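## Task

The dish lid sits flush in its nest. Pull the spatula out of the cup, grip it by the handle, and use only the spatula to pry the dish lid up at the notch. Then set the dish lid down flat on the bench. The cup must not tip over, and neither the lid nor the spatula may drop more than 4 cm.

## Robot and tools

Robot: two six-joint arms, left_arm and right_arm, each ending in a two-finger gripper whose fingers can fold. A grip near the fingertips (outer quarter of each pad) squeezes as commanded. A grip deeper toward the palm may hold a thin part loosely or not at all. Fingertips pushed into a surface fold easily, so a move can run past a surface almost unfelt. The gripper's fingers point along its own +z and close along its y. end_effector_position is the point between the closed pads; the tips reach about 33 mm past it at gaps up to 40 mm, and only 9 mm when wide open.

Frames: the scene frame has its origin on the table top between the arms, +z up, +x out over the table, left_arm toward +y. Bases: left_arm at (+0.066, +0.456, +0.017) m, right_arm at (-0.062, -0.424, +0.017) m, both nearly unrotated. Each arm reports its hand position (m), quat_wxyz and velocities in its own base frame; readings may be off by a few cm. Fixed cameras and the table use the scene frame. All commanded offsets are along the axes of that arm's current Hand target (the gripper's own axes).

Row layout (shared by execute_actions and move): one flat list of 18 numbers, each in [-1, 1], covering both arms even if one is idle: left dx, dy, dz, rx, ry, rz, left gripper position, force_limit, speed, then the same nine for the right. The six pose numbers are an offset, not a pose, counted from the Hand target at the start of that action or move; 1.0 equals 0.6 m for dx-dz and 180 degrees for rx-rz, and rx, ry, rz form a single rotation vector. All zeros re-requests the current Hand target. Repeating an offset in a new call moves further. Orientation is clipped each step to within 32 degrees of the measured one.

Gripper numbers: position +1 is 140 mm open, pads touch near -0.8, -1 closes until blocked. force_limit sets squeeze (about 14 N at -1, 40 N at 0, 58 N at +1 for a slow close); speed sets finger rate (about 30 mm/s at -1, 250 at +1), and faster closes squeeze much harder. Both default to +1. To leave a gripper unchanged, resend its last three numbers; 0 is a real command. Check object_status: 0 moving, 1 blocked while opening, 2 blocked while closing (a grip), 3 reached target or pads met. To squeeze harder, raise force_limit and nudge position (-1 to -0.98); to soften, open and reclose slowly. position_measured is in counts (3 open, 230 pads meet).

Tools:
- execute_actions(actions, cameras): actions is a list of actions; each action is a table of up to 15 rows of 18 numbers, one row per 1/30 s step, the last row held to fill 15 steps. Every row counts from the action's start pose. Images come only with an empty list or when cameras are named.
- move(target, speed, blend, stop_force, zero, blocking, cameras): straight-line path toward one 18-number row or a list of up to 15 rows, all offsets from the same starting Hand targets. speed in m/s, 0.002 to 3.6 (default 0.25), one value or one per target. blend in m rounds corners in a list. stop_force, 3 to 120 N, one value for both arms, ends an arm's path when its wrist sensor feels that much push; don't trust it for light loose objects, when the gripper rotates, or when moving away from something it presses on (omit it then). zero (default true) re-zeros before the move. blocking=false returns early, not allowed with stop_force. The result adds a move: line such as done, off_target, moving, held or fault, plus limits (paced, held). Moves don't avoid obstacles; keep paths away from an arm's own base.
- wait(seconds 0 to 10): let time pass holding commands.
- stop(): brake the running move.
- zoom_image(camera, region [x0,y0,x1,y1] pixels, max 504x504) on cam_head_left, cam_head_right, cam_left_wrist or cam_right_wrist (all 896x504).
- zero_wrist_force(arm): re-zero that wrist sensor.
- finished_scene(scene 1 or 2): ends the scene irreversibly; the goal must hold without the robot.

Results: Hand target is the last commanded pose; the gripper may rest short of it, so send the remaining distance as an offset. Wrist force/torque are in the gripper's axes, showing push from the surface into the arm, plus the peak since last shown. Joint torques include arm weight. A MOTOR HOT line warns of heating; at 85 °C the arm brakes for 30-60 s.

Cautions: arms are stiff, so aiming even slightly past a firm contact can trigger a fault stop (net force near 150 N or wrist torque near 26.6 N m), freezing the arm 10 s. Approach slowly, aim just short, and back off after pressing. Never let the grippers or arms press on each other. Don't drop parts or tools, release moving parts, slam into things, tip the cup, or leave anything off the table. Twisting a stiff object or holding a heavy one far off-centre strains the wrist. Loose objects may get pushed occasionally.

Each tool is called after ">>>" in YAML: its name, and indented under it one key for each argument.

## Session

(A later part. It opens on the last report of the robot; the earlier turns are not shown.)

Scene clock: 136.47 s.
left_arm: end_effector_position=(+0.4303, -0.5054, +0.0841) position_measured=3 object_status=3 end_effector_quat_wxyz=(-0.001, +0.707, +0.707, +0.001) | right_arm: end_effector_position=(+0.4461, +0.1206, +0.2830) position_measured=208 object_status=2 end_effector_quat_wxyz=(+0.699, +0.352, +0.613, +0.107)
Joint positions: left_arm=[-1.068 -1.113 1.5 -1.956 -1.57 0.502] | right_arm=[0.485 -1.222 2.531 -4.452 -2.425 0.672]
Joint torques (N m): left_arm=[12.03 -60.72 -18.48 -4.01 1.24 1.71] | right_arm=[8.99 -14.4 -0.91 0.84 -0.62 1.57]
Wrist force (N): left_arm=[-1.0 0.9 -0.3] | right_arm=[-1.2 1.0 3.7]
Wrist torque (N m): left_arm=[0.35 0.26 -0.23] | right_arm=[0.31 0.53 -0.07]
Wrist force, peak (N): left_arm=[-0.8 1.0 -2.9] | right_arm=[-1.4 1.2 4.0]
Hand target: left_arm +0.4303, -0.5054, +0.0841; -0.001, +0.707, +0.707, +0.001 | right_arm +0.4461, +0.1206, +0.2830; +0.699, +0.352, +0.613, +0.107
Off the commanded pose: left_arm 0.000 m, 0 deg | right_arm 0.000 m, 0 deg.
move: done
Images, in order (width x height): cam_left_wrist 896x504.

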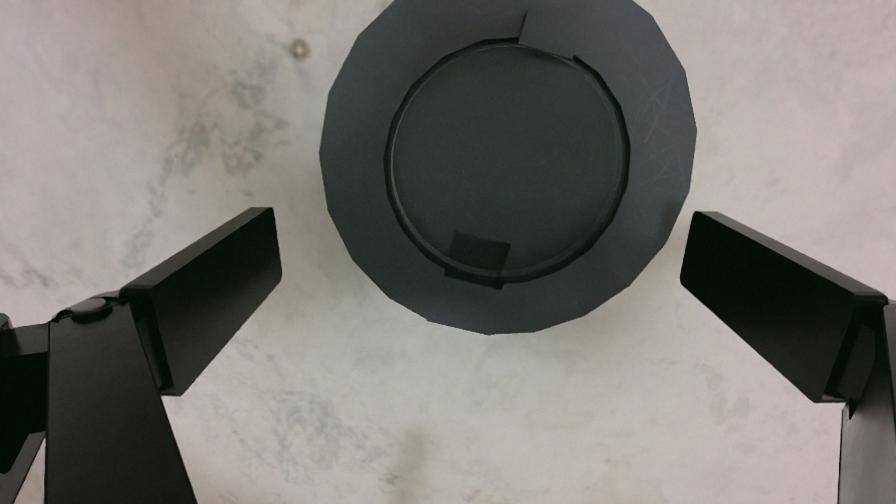

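>>> move:
  target: [0,0,0,0,0,0,1,1,1, 0.1445,0.0432,0.0637,-0.03,0.0239,0,-1,1,-1]
  speed: 0.12
  cameras: ["cam_left_wrist","cam_head_left","cam_head_right"]

>>> zoom_image:
  camera: "cam_left_wrist"
  region: [330, 150, 600, 420]

Scene clock: 141.13 s.
left_arm: end_effector_position=(+0.4303, -0.5054, +0.0841) position_measured=3 object_status=3 end_effector_quat_wxyz=(-0.001, +0.707, +0.707, +0.001) | right_arm: end_effector_position=(+0.5085, +0.1760, +0.2314) position_measured=208 object_status=2 end_effector_quat_wxyz=(+0.692, +0.314, +0.633, +0.149)
Joint positions: left_arm=[-1.068 -1.113 1.5 -1.957 -1.57 0.502] | right_arm=[0.464 -0.991 2.394 -4.546 -2.284 0.672]
Joint torques (N m): left_arm=[5.36 -61.4 -16.34 -4.74 1.19 1.79] | right_arm=[9.13 -32.83 -6.75 0.6 0.54 -1.09]
Wrist force (N): left_arm=[-0.8 0.9 -0.6] | right_arm=[-0.8 0.5 3.8]
Wrist torque (N m): left_arm=[0.36 0.22 -0.23] | right_arm=[0.24 0.45 0.02]
Wrist force, peak (N): left_arm=[-1.1 1.0 -0.7] | right_arm=[0.9 0.5 4.7]
Hand target: left_arm +0.4303, -0.5054, +0.0841; -0.001, +0.707, +0.707, +0.001 | right_arm +0.5086, +0.1761, +0.2314; +0.692, +0.314, +0.633, +0.149
Off the commanded pose: left_arm 0.000 m, 0 deg | right_arm 0.000 m, 0 deg.
move: done
Images, in order (width x height): cam_head_left 896x504, cam_head_right 896x504, cam_left_wrist 896x504.

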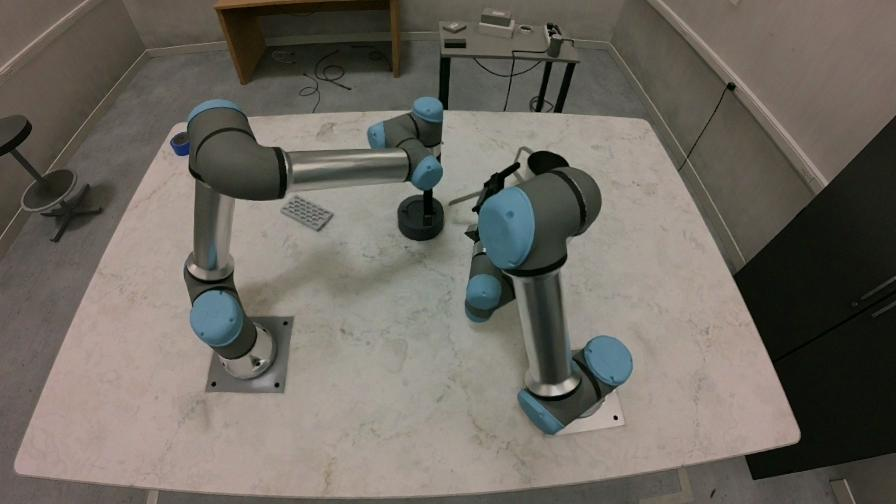

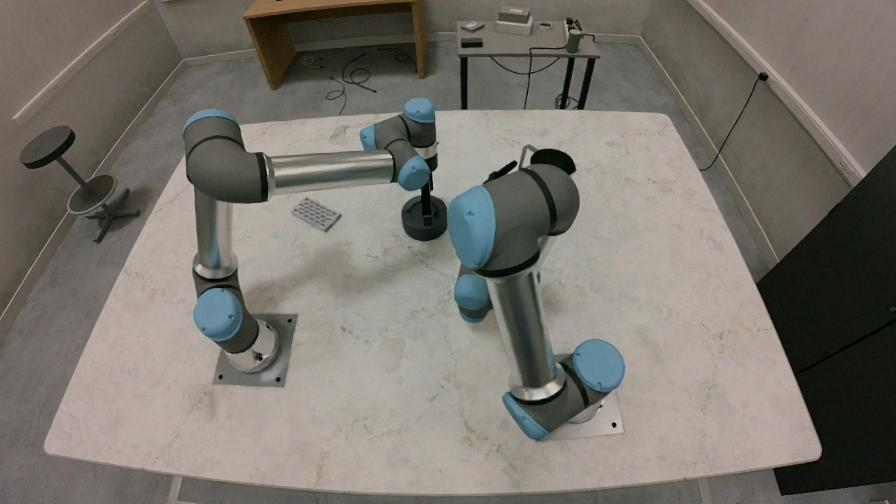

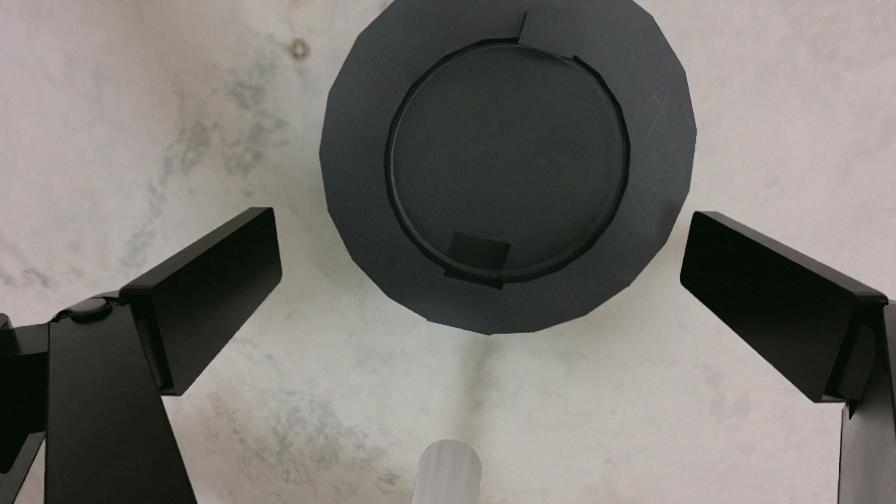

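Scaled by 1.867.

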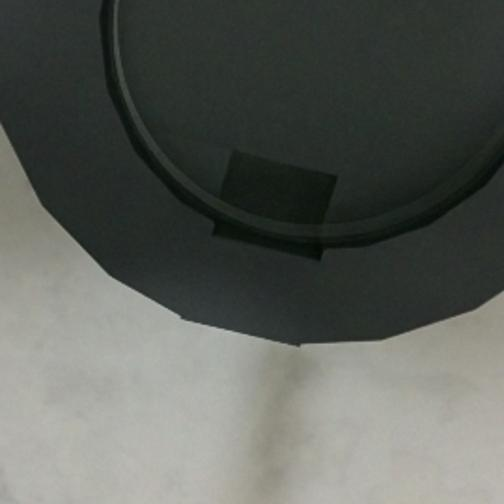

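>>> zoom_image:
  camera: "cam_left_wrist"
  region: [435, 220, 515, 300]

>>> zoom_image:
  camera: "cam_left_wrist"
  region: [490, 5, 590, 95]

>>> zoom_image:
  camera: "cam_left_wrist"
  region: [370, 20, 650, 300]

Scaled by 6.300.

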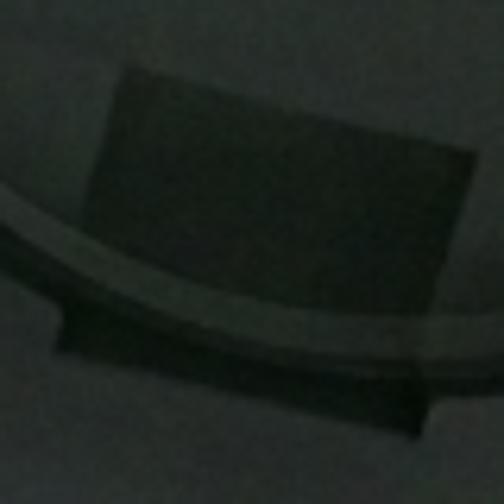

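Scaled by 5.040.

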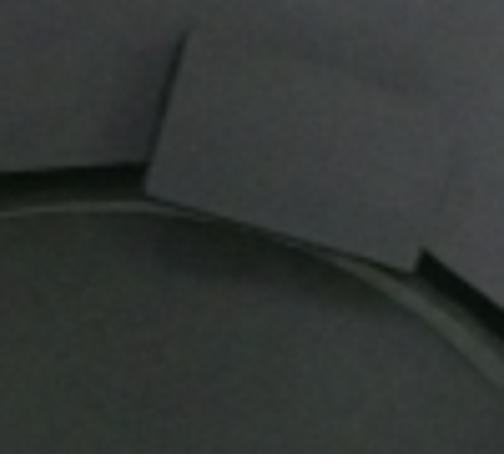

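Scaled by 1.800.

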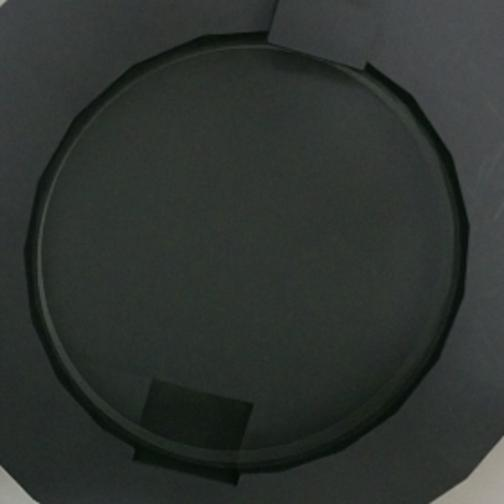

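>>> move:
  target: [0.087,0.0012,-0.0298,0,-0.165,0,1,1,1, 0,0,0,0,0,0,-1,1,-1]
  speed: 0.15
  cameras: ["cam_left_wrist"]

>>> zoom_image:
  camera: "cam_left_wrist"
  region: [330, 150, 630, 400]

Scene clock: 147.97 s.
left_arm: end_effector_position=(+0.4311, -0.4532, +0.1022) position_measured=3 object_status=3 end_effector_quat_wxyz=(+0.181, +0.683, +0.684, -0.180) | right_arm: end_effector_position=(+0.5086, +0.1761, +0.2314) position_measured=208 object_status=2 end_effector_quat_wxyz=(+0.692, +0.314, +0.633, +0.149)
Joint positions: left_arm=[-0.864 -1.318 1.978 -2.64 -1.897 0.637] | right_arm=[0.464 -0.991 2.394 -4.545 -2.283 0.672]
Joint torques (N m): left_arm=[-10.88 -21.44 -15.53 -5.23 -1.93 -2.04] | right_arm=[9.47 -28.95 -15.3 0.58 1.17 1.54]
Wrist force (N): left_arm=[-1.9 0.8 -0.4] | right_arm=[-0.7 0.7 3.9]
Wrist torque (N m): left_arm=[0.28 0.50 -0.45] | right_arm=[0.29 0.43 0.02]
Wrist force, peak (N): left_arm=[-2.4 0.7 -0.2] | right_arm=[-0.8 0.5 4.1]
Hand target: left_arm +0.4310, -0.4532, +0.1021; +0.181, +0.683, +0.684, -0.181 | right_arm +0.5086, +0.1761, +0.2314; +0.692, +0.314, +0.633, +0.149
Off the commanded pose: left_arm 0.000 m, 0 deg | right_arm 0.000 m, 0 deg.
move: done
Images, in order (width x height): cam_left_wrist 896x504.

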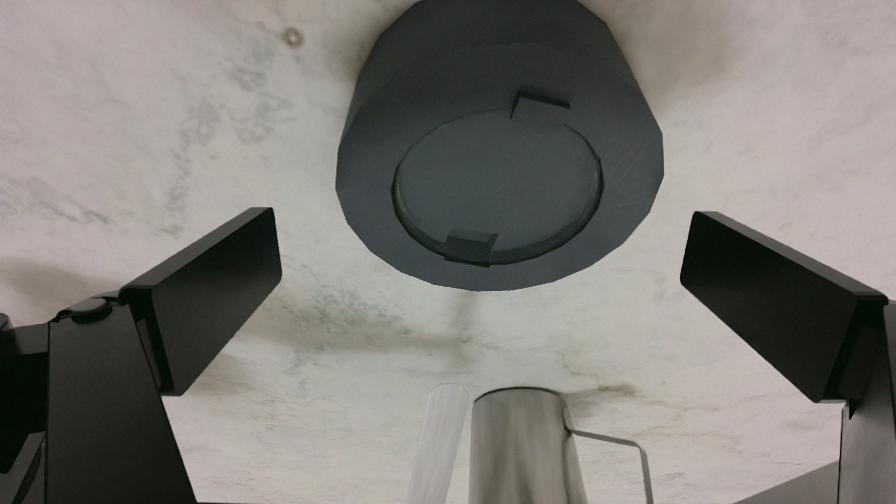

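Scaled by 1.680.

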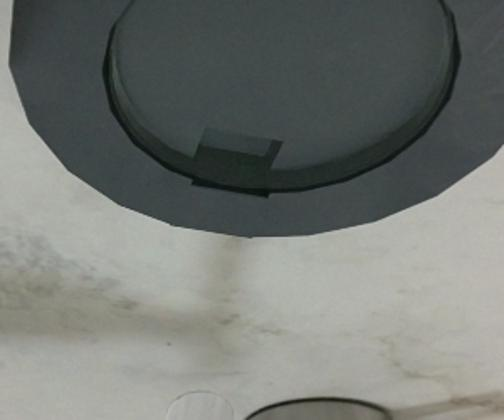

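>>> zoom_image:
  camera: "cam_left_wrist"
  region: [420, 210, 520, 280]

>>> zoom_image:
  camera: "cam_left_wrist"
  region: [380, 80, 620, 280]

Scaled by 5.040.

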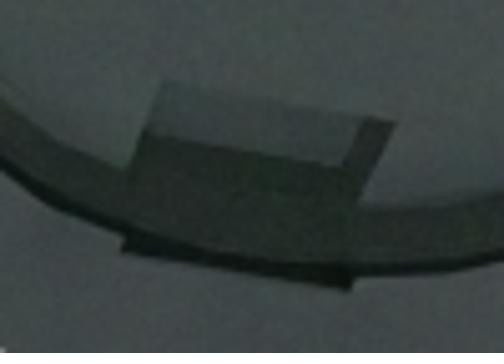

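Scaled by 2.100.

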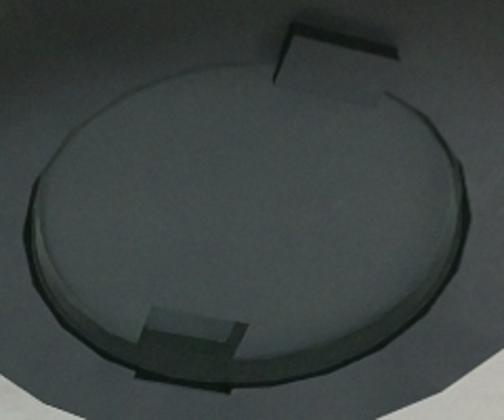

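>>> move:
  target: [0.0492,0,-0.1277,0,0,0,1,1,1, 0,0,0,0,0,0,-1,1,-1]
  speed: 0.2

>>> move:
  target: [0,0,0,0,0,0,1,1,1, 0.1325,0.2173,0.0033,0.0129,-0.0046,-0.2111,-1,1,-1]
  speed: 0.15
  cameras: ["cam_left_wrist","cam_head_left","cam_head_right"]

>>> zoom_image:
  camera: "cam_left_wrist"
  region: [380, 150, 580, 330]

Scene clock: 152.03 s.
left_arm: end_effector_position=(+0.4310, -0.3898, +0.1541) position_measured=3 object_status=3 end_effector_quat_wxyz=(+0.181, +0.683, +0.684, -0.181) | right_arm: end_effector_position=(+0.5086, +0.1761, +0.2314) position_measured=208 object_status=2 end_effector_quat_wxyz=(+0.692, +0.314, +0.633, +0.149)
Joint positions: left_arm=[-0.776 -1.473 2.001 -2.478 -1.931 0.724] | right_arm=[0.464 -0.991 2.394 -4.545 -2.283 0.672]
Joint torques (N m): left_arm=[-4.06 -40.25 -29.22 -1.61 0.46 -0.07] | right_arm=[8.99 -32.4 -14.75 0.49 0.59 1.52]
Wrist force (N): left_arm=[-1.8 1.0 0.1] | right_arm=[-0.8 0.6 3.8]
Wrist torque (N m): left_arm=[0.30 0.47 -0.36] | right_arm=[0.27 0.45 0.02]
Wrist force, peak (N): left_arm=[-3.2 0.5 2.5] | right_arm=[-0.8 0.4 4.2]
Hand target: left_arm +0.4310, -0.3897, +0.1542; +0.181, +0.683, +0.684, -0.181 | right_arm +0.5086, +0.1761, +0.2314; +0.692, +0.314, +0.633, +0.149
Off the commanded pose: left_arm 0.000 m, 0 deg | right_arm 0.000 m, 0 deg.
move: done

Scene clock: 154.73 s.
left_arm: end_effector_position=(+0.4310, -0.3897, +0.1542) position_measured=3 object_status=3 end_effector_quat_wxyz=(+0.181, +0.683, +0.684, -0.181) | right_arm: end_effector_position=(+0.5477, +0.3225, +0.2503) position_measured=208 object_status=2 end_effector_quat_wxyz=(+0.700, +0.106, +0.699, -0.099)
Joint positions: left_arm=[-0.776 -1.473 2.001 -2.478 -1.931 0.724] | right_arm=[0.745 -0.885 1.939 -4.197 -2.607 0.008]
Joint torques (N m): left_arm=[-2.97 -43.99 -28.4 -1.61 -1.24 1.87] | right_arm=[-6.46 -59.53 -16.19 -3.07 0.96 -1.45]
Wrist force (N): left_arm=[-1.8 0.9 -0.1] | right_arm=[0.4 0.0 3.7]
Wrist torque (N m): left_arm=[0.29 0.48 -0.36] | right_arm=[-0.06 0.28 -0.08]
Wrist force, peak (N): left_arm=[-2.1 1.1 0.0] | right_arm=[-0.5 0.7 4.3]
Hand target: left_arm +0.4310, -0.3897, +0.1542; +0.181, +0.683, +0.684, -0.181 | right_arm +0.5477, +0.3225, +0.2504; +0.700, +0.106, +0.699, -0.099
Off the commanded pose: left_arm 0.000 m, 0 deg | right_arm 0.000 m, 0 deg.
move: done
Images, in order (width x height): cam_head_left 896x504, cam_head_right 896x504, cam_left_wrist 896x504.

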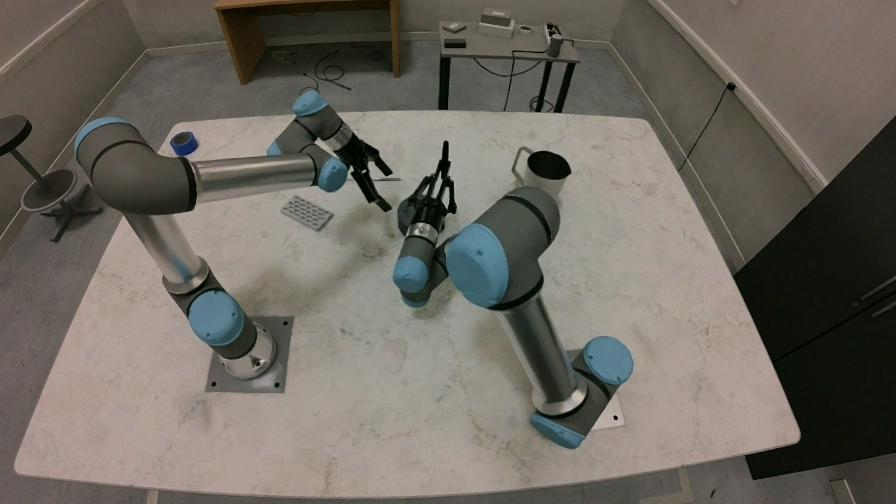

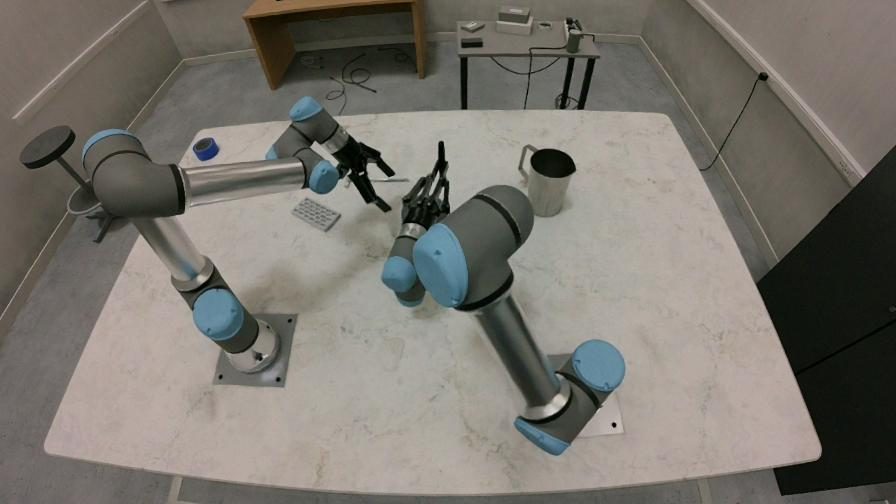

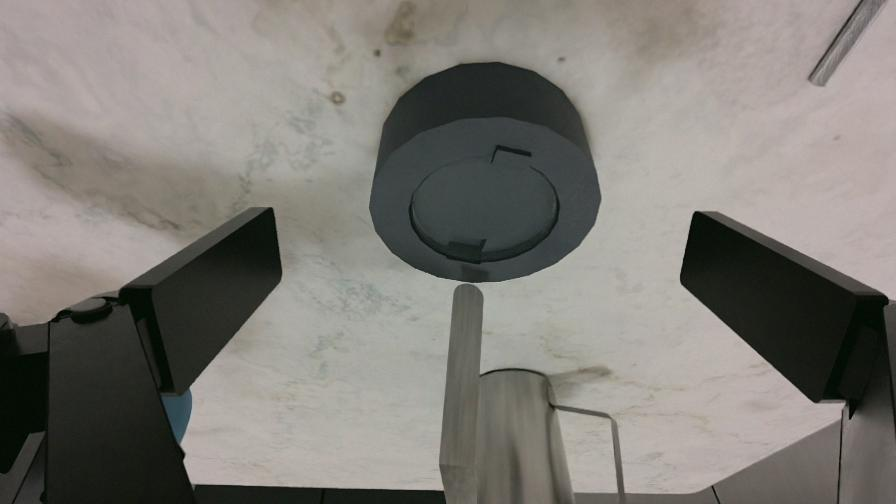

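Scaled by 2.520.

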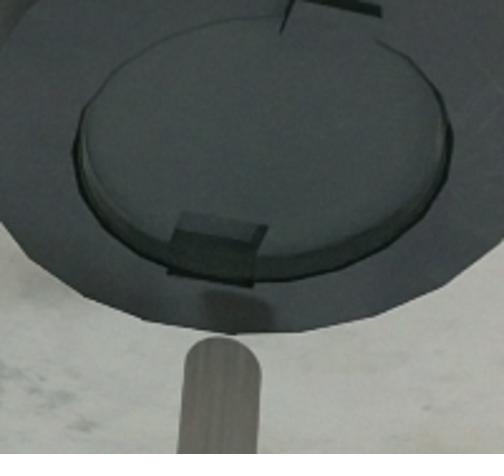

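>>> move:
  target: [0,0,0,0,0,0,1,1,1, 0.055,0,0,0,0,0,-1,1,-1]
  speed: 0.012
  stop_force: 3
  cameras: ["cam_left_wrist"]

>>> zoom_image:
  camera: "cam_left_wrist"
  region: [400, 200, 530, 300]

Scene clock: 159.07 s.
left_arm: end_effector_position=(+0.4310, -0.3897, +0.1542) position_measured=3 object_status=3 end_effector_quat_wxyz=(+0.181, +0.683, +0.684, -0.181) | right_arm: end_effector_position=(+0.5478, +0.3226, +0.2317) position_measured=208 object_status=2 end_effector_quat_wxyz=(+0.700, +0.106, +0.699, -0.099)
Joint positions: left_arm=[-0.776 -1.473 2.001 -2.478 -1.931 0.724] | right_arm=[0.745 -0.843 1.936 -4.236 -2.607 0.008]
Joint torques (N m): left_arm=[1.67 -43.35 -28.95 -1.72 -1.7 1.79] | right_arm=[1.97 -59.11 -3.94 1.43 0.16 -0.7]
Wrist force (N): left_arm=[-1.9 1.0 -0.2] | right_arm=[-0.3 1.3 3.7]
Wrist torque (N m): left_arm=[0.31 0.48 -0.37] | right_arm=[-0.09 0.27 0.15]
Wrist force, peak (N): left_arm=[-2.1 1.1 -0.1] | right_arm=[-4.8 -0.1 3.6]
Hand target: left_arm +0.4310, -0.3897, +0.1542; +0.181, +0.683, +0.684, -0.181 | right_arm +0.5478, +0.3226, +0.2317; +0.700, +0.106, +0.699, -0.099 (not the last commanded pose)
Off the commanded pose: left_arm 0.000 m, 0 deg | right_arm 0.014 m, 0 deg.
move: contact (right_arm)
Images, in order (width x height): cam_left_wrist 896x504.

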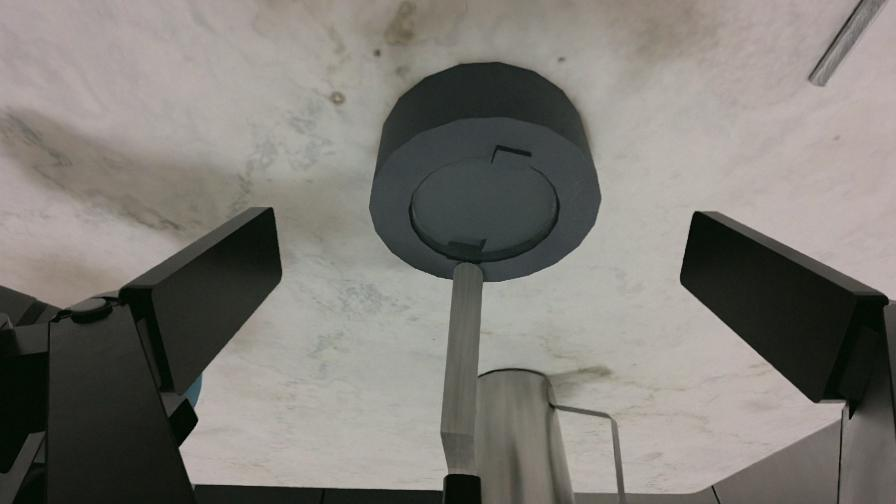

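Scaled by 3.877.

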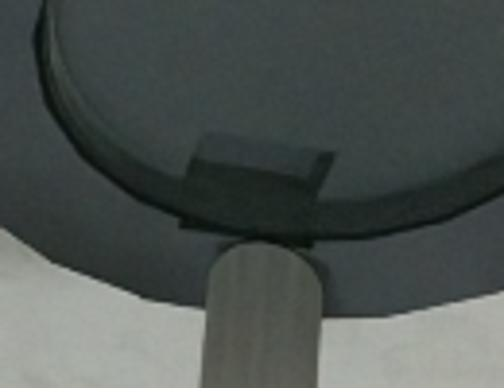

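>>> move:
  target:
    - [0,0,0,0,0,0,1,1,1, -0.005,0,0,0,0,0,-1,1,-1]
    - [0,0,0,0,0,0,1,1,1, -0.005,0.0038,-0.0058,0,0,0,-1,1,-1]
  speed: 0.03
  cameras: ["cam_left_wrist"]

>>> zoom_image:
  camera: "cam_left_wrist"
  region: [400, 200, 530, 300]

Scene clock: 161.30 s.
left_arm: end_effector_position=(+0.4310, -0.3897, +0.1542) position_measured=3 object_status=3 end_effector_quat_wxyz=(+0.181, +0.683, +0.684, -0.181) | right_arm: end_effector_position=(+0.5451, +0.3259, +0.2348) position_measured=208 object_status=2 end_effector_quat_wxyz=(+0.700, +0.106, +0.699, -0.099) end_effector_velocity=(+0.002, +0.000, -0.001) end_effector_angular_velocity=(-0.002, +0.002, +0.003)
Joint positions: left_arm=[-0.776 -1.473 2.001 -2.478 -1.931 0.724] | right_arm=[0.754 -0.849 1.933 -4.227 -2.616 0.008]
Joint velocities: left_arm=[within noise] | right_arm=[-0.004 0.001 0.002 0 0.007 0]
Joint torques (N m): left_arm=[5.21 -43.54 -29.23 -1.68 -1.58 1.87] | right_arm=[-8.32 -35.26 -6.24 -0.84 1.73 -1.02]
Wrist force (N): left_arm=[-1.9 1.0 0.0] | right_arm=[0.5 0.2 3.8]
Wrist torque (N m): left_arm=[0.30 0.48 -0.37] | right_arm=[-0.02 0.24 -0.07]
Wrist force, peak (N): left_arm=[-2.0 1.1 -0.2] | right_arm=[0.5 0.0 4.4]
Hand target: left_arm +0.4310, -0.3897, +0.1542; +0.181, +0.683, +0.684, -0.181 | right_arm +0.5451, +0.3258, +0.2347; +0.700, +0.106, +0.699, -0.099
Off the commanded pose: left_arm 0.000 m, 0 deg | right_arm 0.000 m, 0 deg.
move: done
Images, in order (width x height): cam_left_wrist 896x504.

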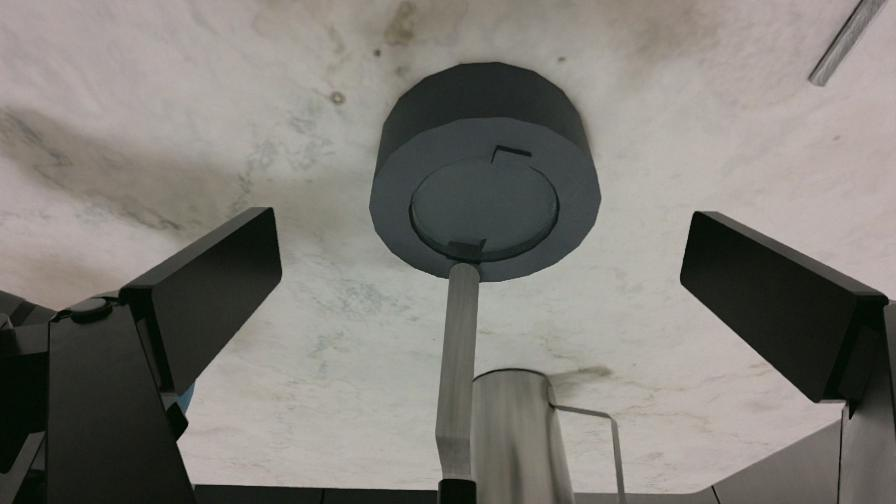

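Scaled by 3.877.

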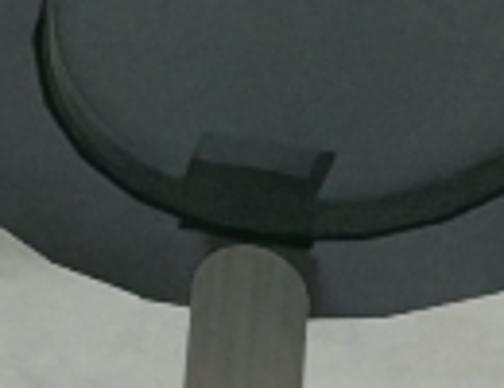

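>>> move:
  target: [0,0,0,0,0,0,1,1,1, 0.0417,0.0008,0,0,0,0,-1,1,-1]
  speed: 0.01
  stop_force: 3
  cameras: ["cam_left_wrist"]

>>> zoom_image:
  camera: "cam_left_wrist"
  region: [400, 200, 530, 300]

Scene clock: 164.30 s.
left_arm: end_effector_position=(+0.4310, -0.3897, +0.1542) position_measured=3 object_status=3 end_effector_quat_wxyz=(+0.181, +0.683, +0.684, -0.181) | right_arm: end_effector_position=(+0.5452, +0.3262, +0.2210) position_measured=208 object_status=2 end_effector_quat_wxyz=(+0.700, +0.106, +0.699, -0.099)
Joint positions: left_arm=[-0.776 -1.473 2.001 -2.478 -1.931 0.724] | right_arm=[0.755 -0.817 1.928 -4.254 -2.616 0.008]
Joint torques (N m): left_arm=[7.44 -44.04 -28.71 -1.85 -1.56 1.9] | right_arm=[4.53 -59.6 -2.97 1.67 -1.65 0.87]
Wrist force (N): left_arm=[-2.0 1.0 -0.2] | right_arm=[1.1 4.6 3.9]
Wrist torque (N m): left_arm=[0.30 0.51 -0.36] | right_arm=[-0.11 0.19 0.62]
Wrist force, peak (N): left_arm=[-2.1 1.2 -0.1] | right_arm=[-2.6 4.3 3.7]
Hand target: left_arm +0.4310, -0.3897, +0.1542; +0.181, +0.683, +0.684, -0.181 | right_arm +0.5452, +0.3262, +0.2210; +0.700, +0.106, +0.699, -0.099 (not the last commanded pose)
Off the commanded pose: left_arm 0.000 m, 0 deg | right_arm 0.011 m, 0 deg.
move: contact (right_arm)
Images, in order (width x height): cam_left_wrist 896x504.

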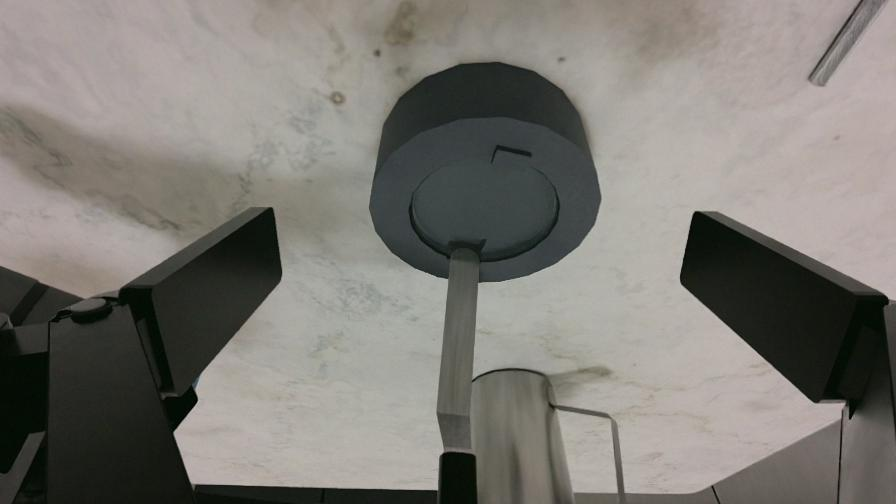

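Scaled by 3.877.

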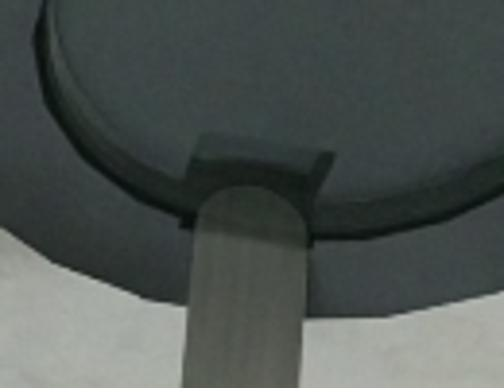

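>>> move:
  target: [0,0,0,0,0,0,1,1,1, 0.0075,0.0012,0,0,0,0,-1,1,-1]
  speed: 0.008
  stop_force: 5
  cameras: ["cam_left_wrist"]

>>> zoom_image:
  camera: "cam_left_wrist"
  region: [400, 200, 530, 300]

Scene clock: 166.20 s.
left_arm: end_effector_position=(+0.4310, -0.3897, +0.1542) position_measured=3 object_status=3 end_effector_quat_wxyz=(+0.181, +0.683, +0.684, -0.181) | right_arm: end_effector_position=(+0.5455, +0.3269, +0.2165) position_measured=208 object_status=2 end_effector_quat_wxyz=(+0.700, +0.106, +0.699, -0.099)
Joint positions: left_arm=[-0.776 -1.473 2.001 -2.478 -1.931 0.724] | right_arm=[0.755 -0.806 1.925 -4.262 -2.617 0.008]
Joint torques (N m): left_arm=[7.91 -44.07 -28.69 -1.88 -1.55 1.86] | right_arm=[1.78 -57.67 -3.53 2.38 -2.57 -1.61]
Wrist force (N): left_arm=[-2.0 0.8 -0.1] | right_arm=[-3.9 5.6 3.6]
Wrist torque (N m): left_arm=[0.27 0.51 -0.36] | right_arm=[-0.14 0.26 0.83]
Wrist force, peak (N): left_arm=[-2.1 1.0 -0.2] | right_arm=[-3.7 5.5 4.0]
Hand target: left_arm +0.4310, -0.3897, +0.1542; +0.181, +0.683, +0.684, -0.181 | right_arm +0.5455, +0.3269, +0.2165; +0.700, +0.106, +0.699, -0.099
Off the commanded pose: left_arm 0.000 m, 0 deg | right_arm 0.000 m, 0 deg.
move: done
Images, in order (width x height): cam_left_wrist 896x504.

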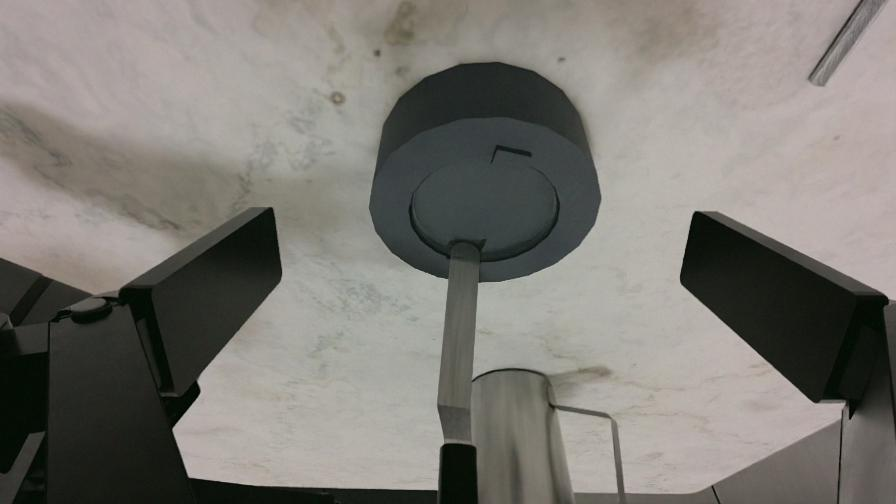

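Scaled by 3.877.

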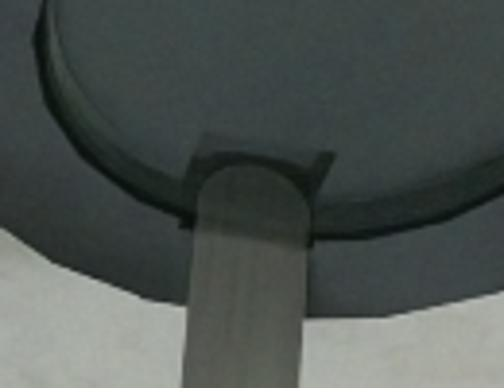

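>>> move:
  target:
    - [0,0,0,0,0,0,1,1,1, 0.0023,-0.0261,0,0,0,0.0278,-1,1,-1]
    - [0,0,0,0,0,0,1,1,1, 0.0069,-0.0519,0,0,0,0.0556,-1,1,-1]
  speed: 0.04
  blend: [0.004,0]
  cameras: ["cam_left_wrist"]

>>> zoom_image:
  camera: "cam_left_wrist"
  region: [380, 130, 580, 310]

Scene clock: 169.80 s.
left_arm: end_effector_position=(+0.4310, -0.3897, +0.1542) position_measured=3 object_status=3 end_effector_quat_wxyz=(+0.181, +0.683, +0.684, -0.181) | right_arm: end_effector_position=(+0.5365, +0.2970, +0.2121) position_measured=208 object_status=2 end_effector_quat_wxyz=(+0.706, +0.166, +0.687, -0.038) end_effector_velocity=(+0.000, +0.001, +0.001) end_effector_angular_velocity=(-0.005, +0.000, +0.001)
Joint positions: left_arm=[-0.776 -1.473 2.001 -2.478 -1.931 0.724] | right_arm=[0.72 -0.829 2.016 -4.33 -2.581 0.183]
Joint velocities: left_arm=[within noise] | right_arm=[0.001 -0.001 -0.002 0 0 -0.008]
Joint torques (N m): left_arm=[6.92 -43.34 -29.24 -2.08 -1.61 1.87] | right_arm=[1.42 -51.16 -15.84 1.56 -2.99 -2.77]
Wrist force (N): left_arm=[-1.9 0.9 -0.1] | right_arm=[0.7 6.6 4.1]
Wrist torque (N m): left_arm=[0.29 0.49 -0.37] | right_arm=[-0.29 0.30 1.08]
Wrist force, peak (N): left_arm=[-2.1 1.1 0.1] | right_arm=[-3.8 5.8 3.8]
Hand target: left_arm +0.4310, -0.3897, +0.1542; +0.181, +0.683, +0.684, -0.181 | right_arm +0.5365, +0.2971, +0.2120; +0.706, +0.166, +0.687, -0.038
Off the commanded pose: left_arm 0.000 m, 0 deg | right_arm 0.000 m, 0 deg.
move: done
Images, in order (width x height): cam_left_wrist 896x504.

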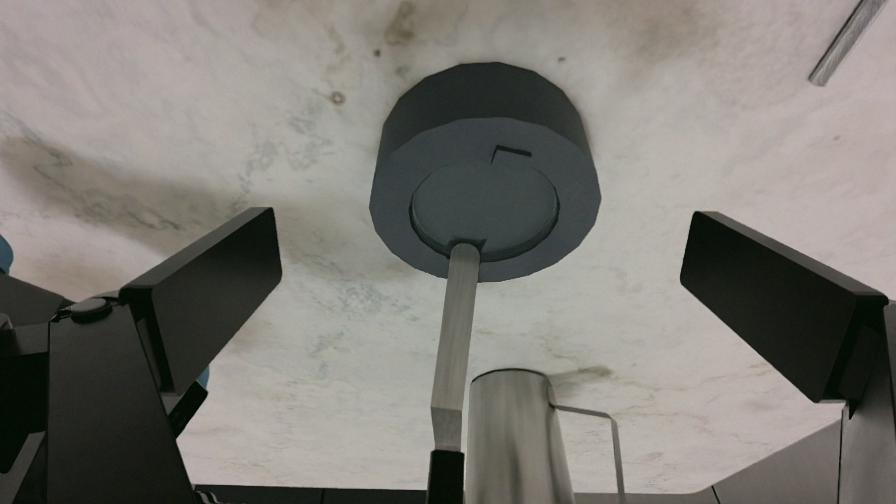

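Scaled by 2.520.

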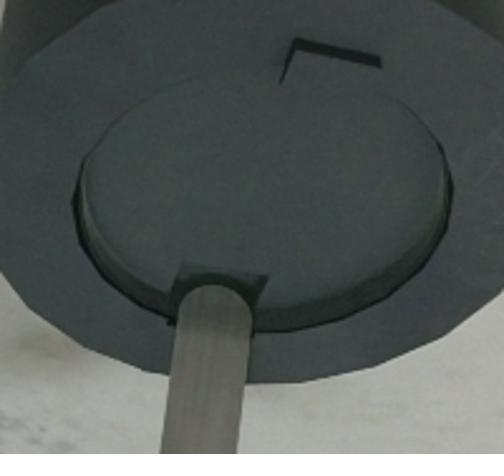

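>>> move:
  target:
    - [0,0,0,0,0,0,1,1,1, 0.0023,-0.0261,0,0,0,0.0278,-1,1,-1]
    - [0,0,0,0,0,0,1,1,1, 0.0069,-0.0519,0,0,0,0.0556,-1,1,-1]
  speed: 0.04
  blend: [0.004,0]
  cameras: ["cam_left_wrist"]

>>> zoom_image:
  camera: "cam_left_wrist"
  region: [400, 130, 580, 290]

Scene clock: 172.70 s.
left_arm: end_effector_position=(+0.4310, -0.3897, +0.1542) position_measured=3 object_status=3 end_effector_quat_wxyz=(+0.181, +0.683, +0.684, -0.181) | right_arm: end_effector_position=(+0.5280, +0.2684, +0.2023) position_measured=208 object_status=2 end_effector_quat_wxyz=(+0.707, +0.226, +0.670, +0.024) end_effector_velocity=(+0.000, +0.001, +0.000) end_effector_angular_velocity=(-0.007, +0.002, +0.001)
Joint positions: left_arm=[-0.776 -1.473 2.001 -2.478 -1.931 0.724] | right_arm=[0.68 -0.831 2.098 -4.41 -2.542 0.358]
Joint velocities: left_arm=[within noise] | right_arm=[0.001 0.001 -0.002 0.001 0 -0.008]
Joint torques (N m): left_arm=[7.37 -43.4 -29.18 -2.19 -1.62 1.87] | right_arm=[2.46 -31.46 -14.63 1.69 -2.81 -2.45]
Wrist force (N): left_arm=[-2.0 1.2 -0.2] | right_arm=[0.3 7.3 4.3]
Wrist torque (N m): left_arm=[0.35 0.53 -0.37] | right_arm=[-0.04 0.43 1.12]
Wrist force, peak (N): left_arm=[-2.0 1.2 -0.2] | right_arm=[-4.4 6.2 4.1]
Hand target: left_arm +0.4310, -0.3897, +0.1542; +0.181, +0.683, +0.684, -0.181 | right_arm +0.5280, +0.2685, +0.2023; +0.707, +0.226, +0.670, +0.024
Off the commanded pose: left_arm 0.000 m, 0 deg | right_arm 0.000 m, 0 deg.
move: done
Images, in order (width x height): cam_left_wrist 896x504.

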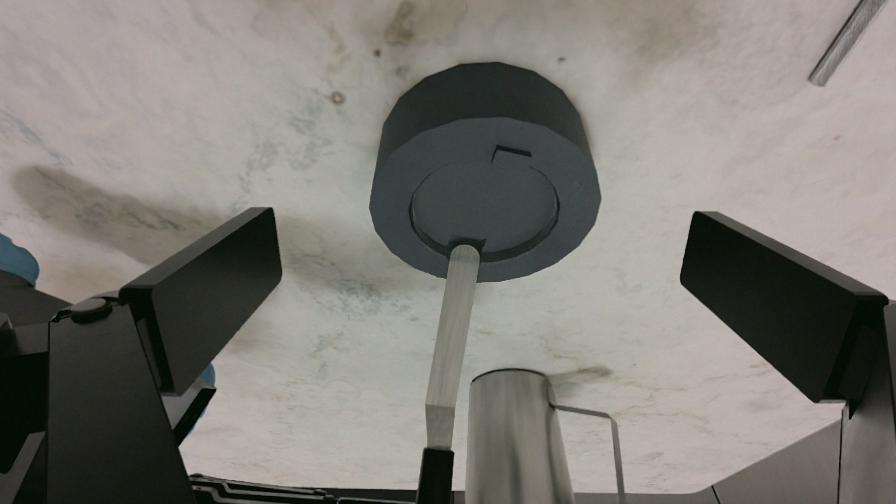

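Scaled by 2.800.

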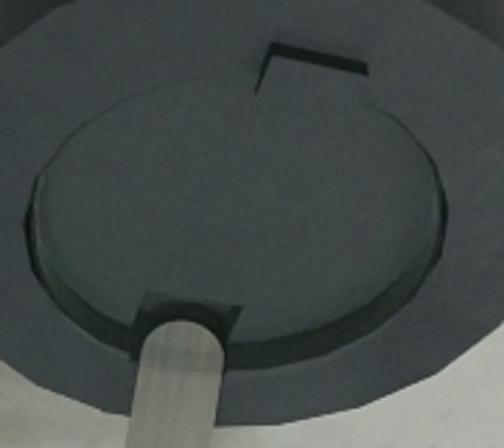

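>>> move:
  target:
    - [0,0,0,0,0,0,1,1,1, 0.0023,-0.0261,0,0,0,0.0278,-1,1,-1]
    - [0,0,0,0,0,0,1,1,1, 0.0069,-0.0519,0,0,0,0.0556,-1,1,-1]
  speed: 0.04
  blend: [0.004,0]
  cameras: ["cam_left_wrist"]

>>> zoom_image:
  camera: "cam_left_wrist"
  region: [400, 130, 580, 290]

Scene clock: 175.53 s.
left_arm: end_effector_position=(+0.4310, -0.3897, +0.1542) position_measured=3 object_status=3 end_effector_quat_wxyz=(+0.181, +0.683, +0.684, -0.181) | right_arm: end_effector_position=(+0.5200, +0.2419, +0.1874) position_measured=208 object_status=2 end_effector_quat_wxyz=(+0.702, +0.283, +0.648, +0.086) end_effector_velocity=(+0.000, +0.001, +0.000) end_effector_angular_velocity=(-0.008, +0.002, +0.001)
Joint positions: left_arm=[-0.776 -1.473 2.001 -2.478 -1.931 0.724] | right_arm=[0.639 -0.811 2.169 -4.5 -2.501 0.533]
Joint velocities: left_arm=[within noise] | right_arm=[0.001 -0.001 -0.001 0.002 0 -0.008]
Joint torques (N m): left_arm=[7.41 -43.77 -29.55 -2.18 -1.67 1.97] | right_arm=[3.14 -38.98 -13.09 2.01 -2.72 -2.55]
Wrist force (N): left_arm=[-2.0 0.8 -0.3] | right_arm=[-0.5 7.4 3.9]
Wrist torque (N m): left_arm=[0.27 0.51 -0.37] | right_arm=[0.09 0.53 1.12]
Wrist force, peak (N): left_arm=[-2.0 1.1 -0.1] | right_arm=[0.7 7.3 4.3]
Hand target: left_arm +0.4310, -0.3897, +0.1542; +0.181, +0.683, +0.684, -0.181 | right_arm +0.5201, +0.2419, +0.1875; +0.702, +0.283, +0.648, +0.086
Off the commanded pose: left_arm 0.000 m, 0 deg | right_arm 0.000 m, 0 deg.
move: done
Images, in order (width x height): cam_left_wrist 896x504.

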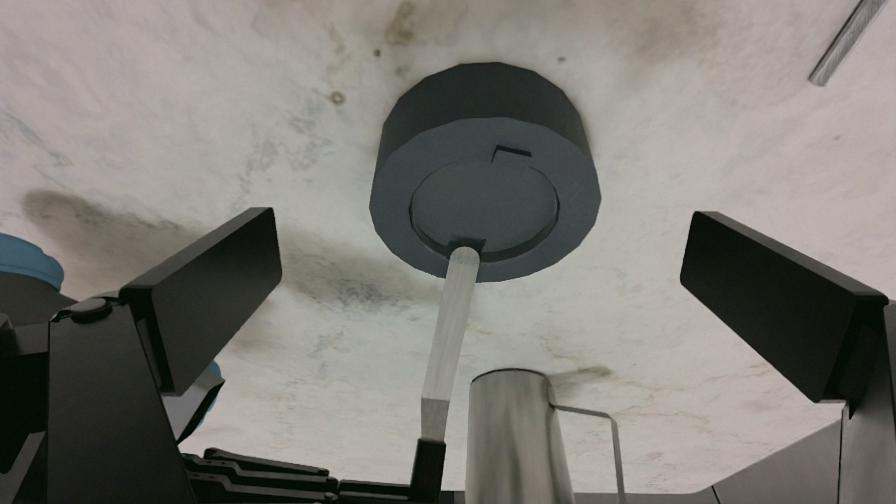

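Scaled by 2.800.

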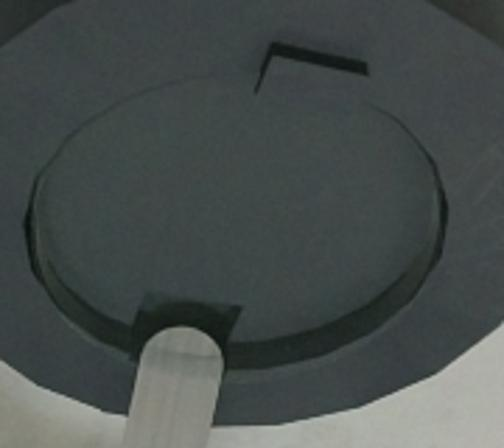

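>>> zoom_image:
  camera: "cam_left_wrist"
  region: [430, 220, 500, 290]

>>> zoom_image:
  camera: "cam_left_wrist"
  region: [500, 170, 570, 270]

Scaled by 7.200.

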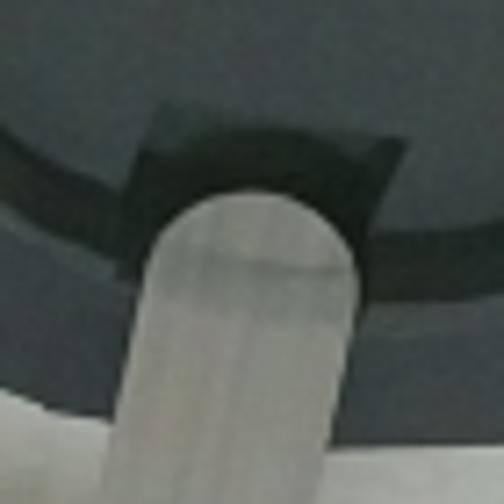

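Scaled by 5.040.

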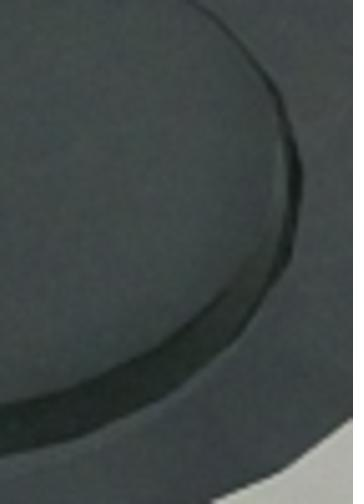

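>>> move:
  target:
    - [0,0,0,0,0,0,1,1,1, 0.0023,-0.0261,0,0,0,0.0278,-1,1,-1]
    - [0,0,0,0,0,0,1,1,1, 0.0069,-0.0519,0,0,0,0.0556,-1,1,-1]
  speed: 0.04
  blend: [0.004,0]
  cameras: ["cam_left_wrist"]

>>> zoom_image:
  camera: "cam_left_wrist"
  region: [400, 200, 500, 300]

>>> zoom_image:
  camera: "cam_left_wrist"
  region: [400, 130, 580, 290]

Scene clock: 179.70 s.
left_arm: end_effector_position=(+0.4310, -0.3897, +0.1542) position_measured=3 object_status=3 end_effector_quat_wxyz=(+0.181, +0.683, +0.684, -0.181) | right_arm: end_effector_position=(+0.5129, +0.2182, +0.1680) position_measured=208 object_status=2 end_effector_quat_wxyz=(+0.692, +0.339, +0.620, +0.147) end_effector_velocity=(+0.000, +0.001, +0.000) end_effector_angular_velocity=(-0.008, +0.003, +0.001)
Joint positions: left_arm=[-0.776 -1.473 2.001 -2.478 -1.931 0.724] | right_arm=[0.597 -0.768 2.224 -4.599 -2.459 0.707]
Joint velocities: left_arm=[within noise] | right_arm=[0.001 0 -0.001 0.002 0 -0.008]
Joint torques (N m): left_arm=[6.99 -44.15 -28.79 -2.26 -1.69 1.85] | right_arm=[3.15 -43.49 -7.46 2.16 -2.27 -2.64]
Wrist force (N): left_arm=[-1.9 0.8 -0.1] | right_arm=[-0.5 6.4 3.9]
Wrist torque (N m): left_arm=[0.26 0.50 -0.37] | right_arm=[0.07 0.49 0.99]
Wrist force, peak (N): left_arm=[-2.0 1.2 -0.3] | right_arm=[-2.0 7.3 3.7]
Hand target: left_arm +0.4310, -0.3897, +0.1542; +0.181, +0.683, +0.684, -0.181 | right_arm +0.5130, +0.2183, +0.1681; +0.692, +0.339, +0.620, +0.147
Off the commanded pose: left_arm 0.000 m, 0 deg | right_arm 0.000 m, 0 deg.
move: done
Images, in order (width x height): cam_left_wrist 896x504.

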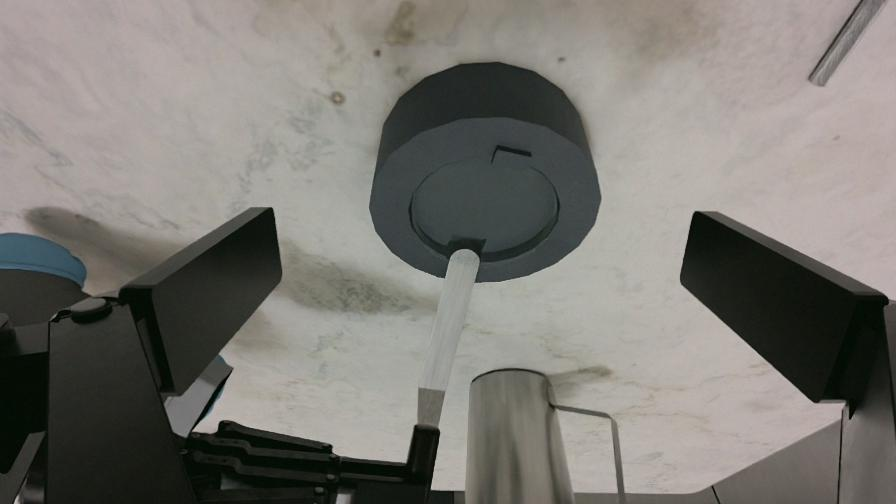

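Scaled by 5.040.

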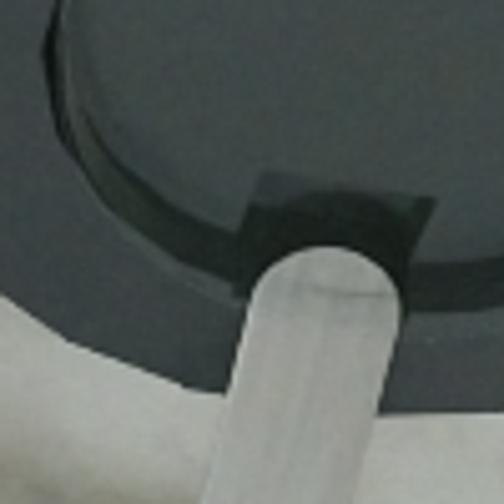

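Scaled by 2.800.

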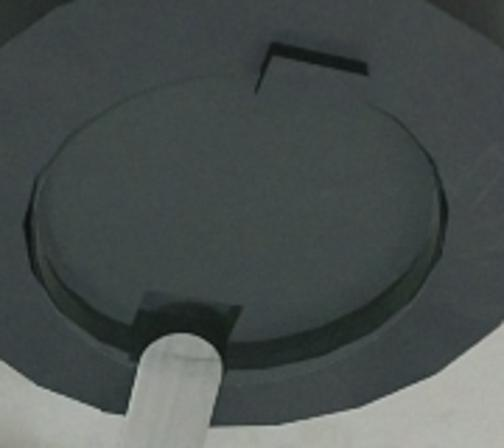

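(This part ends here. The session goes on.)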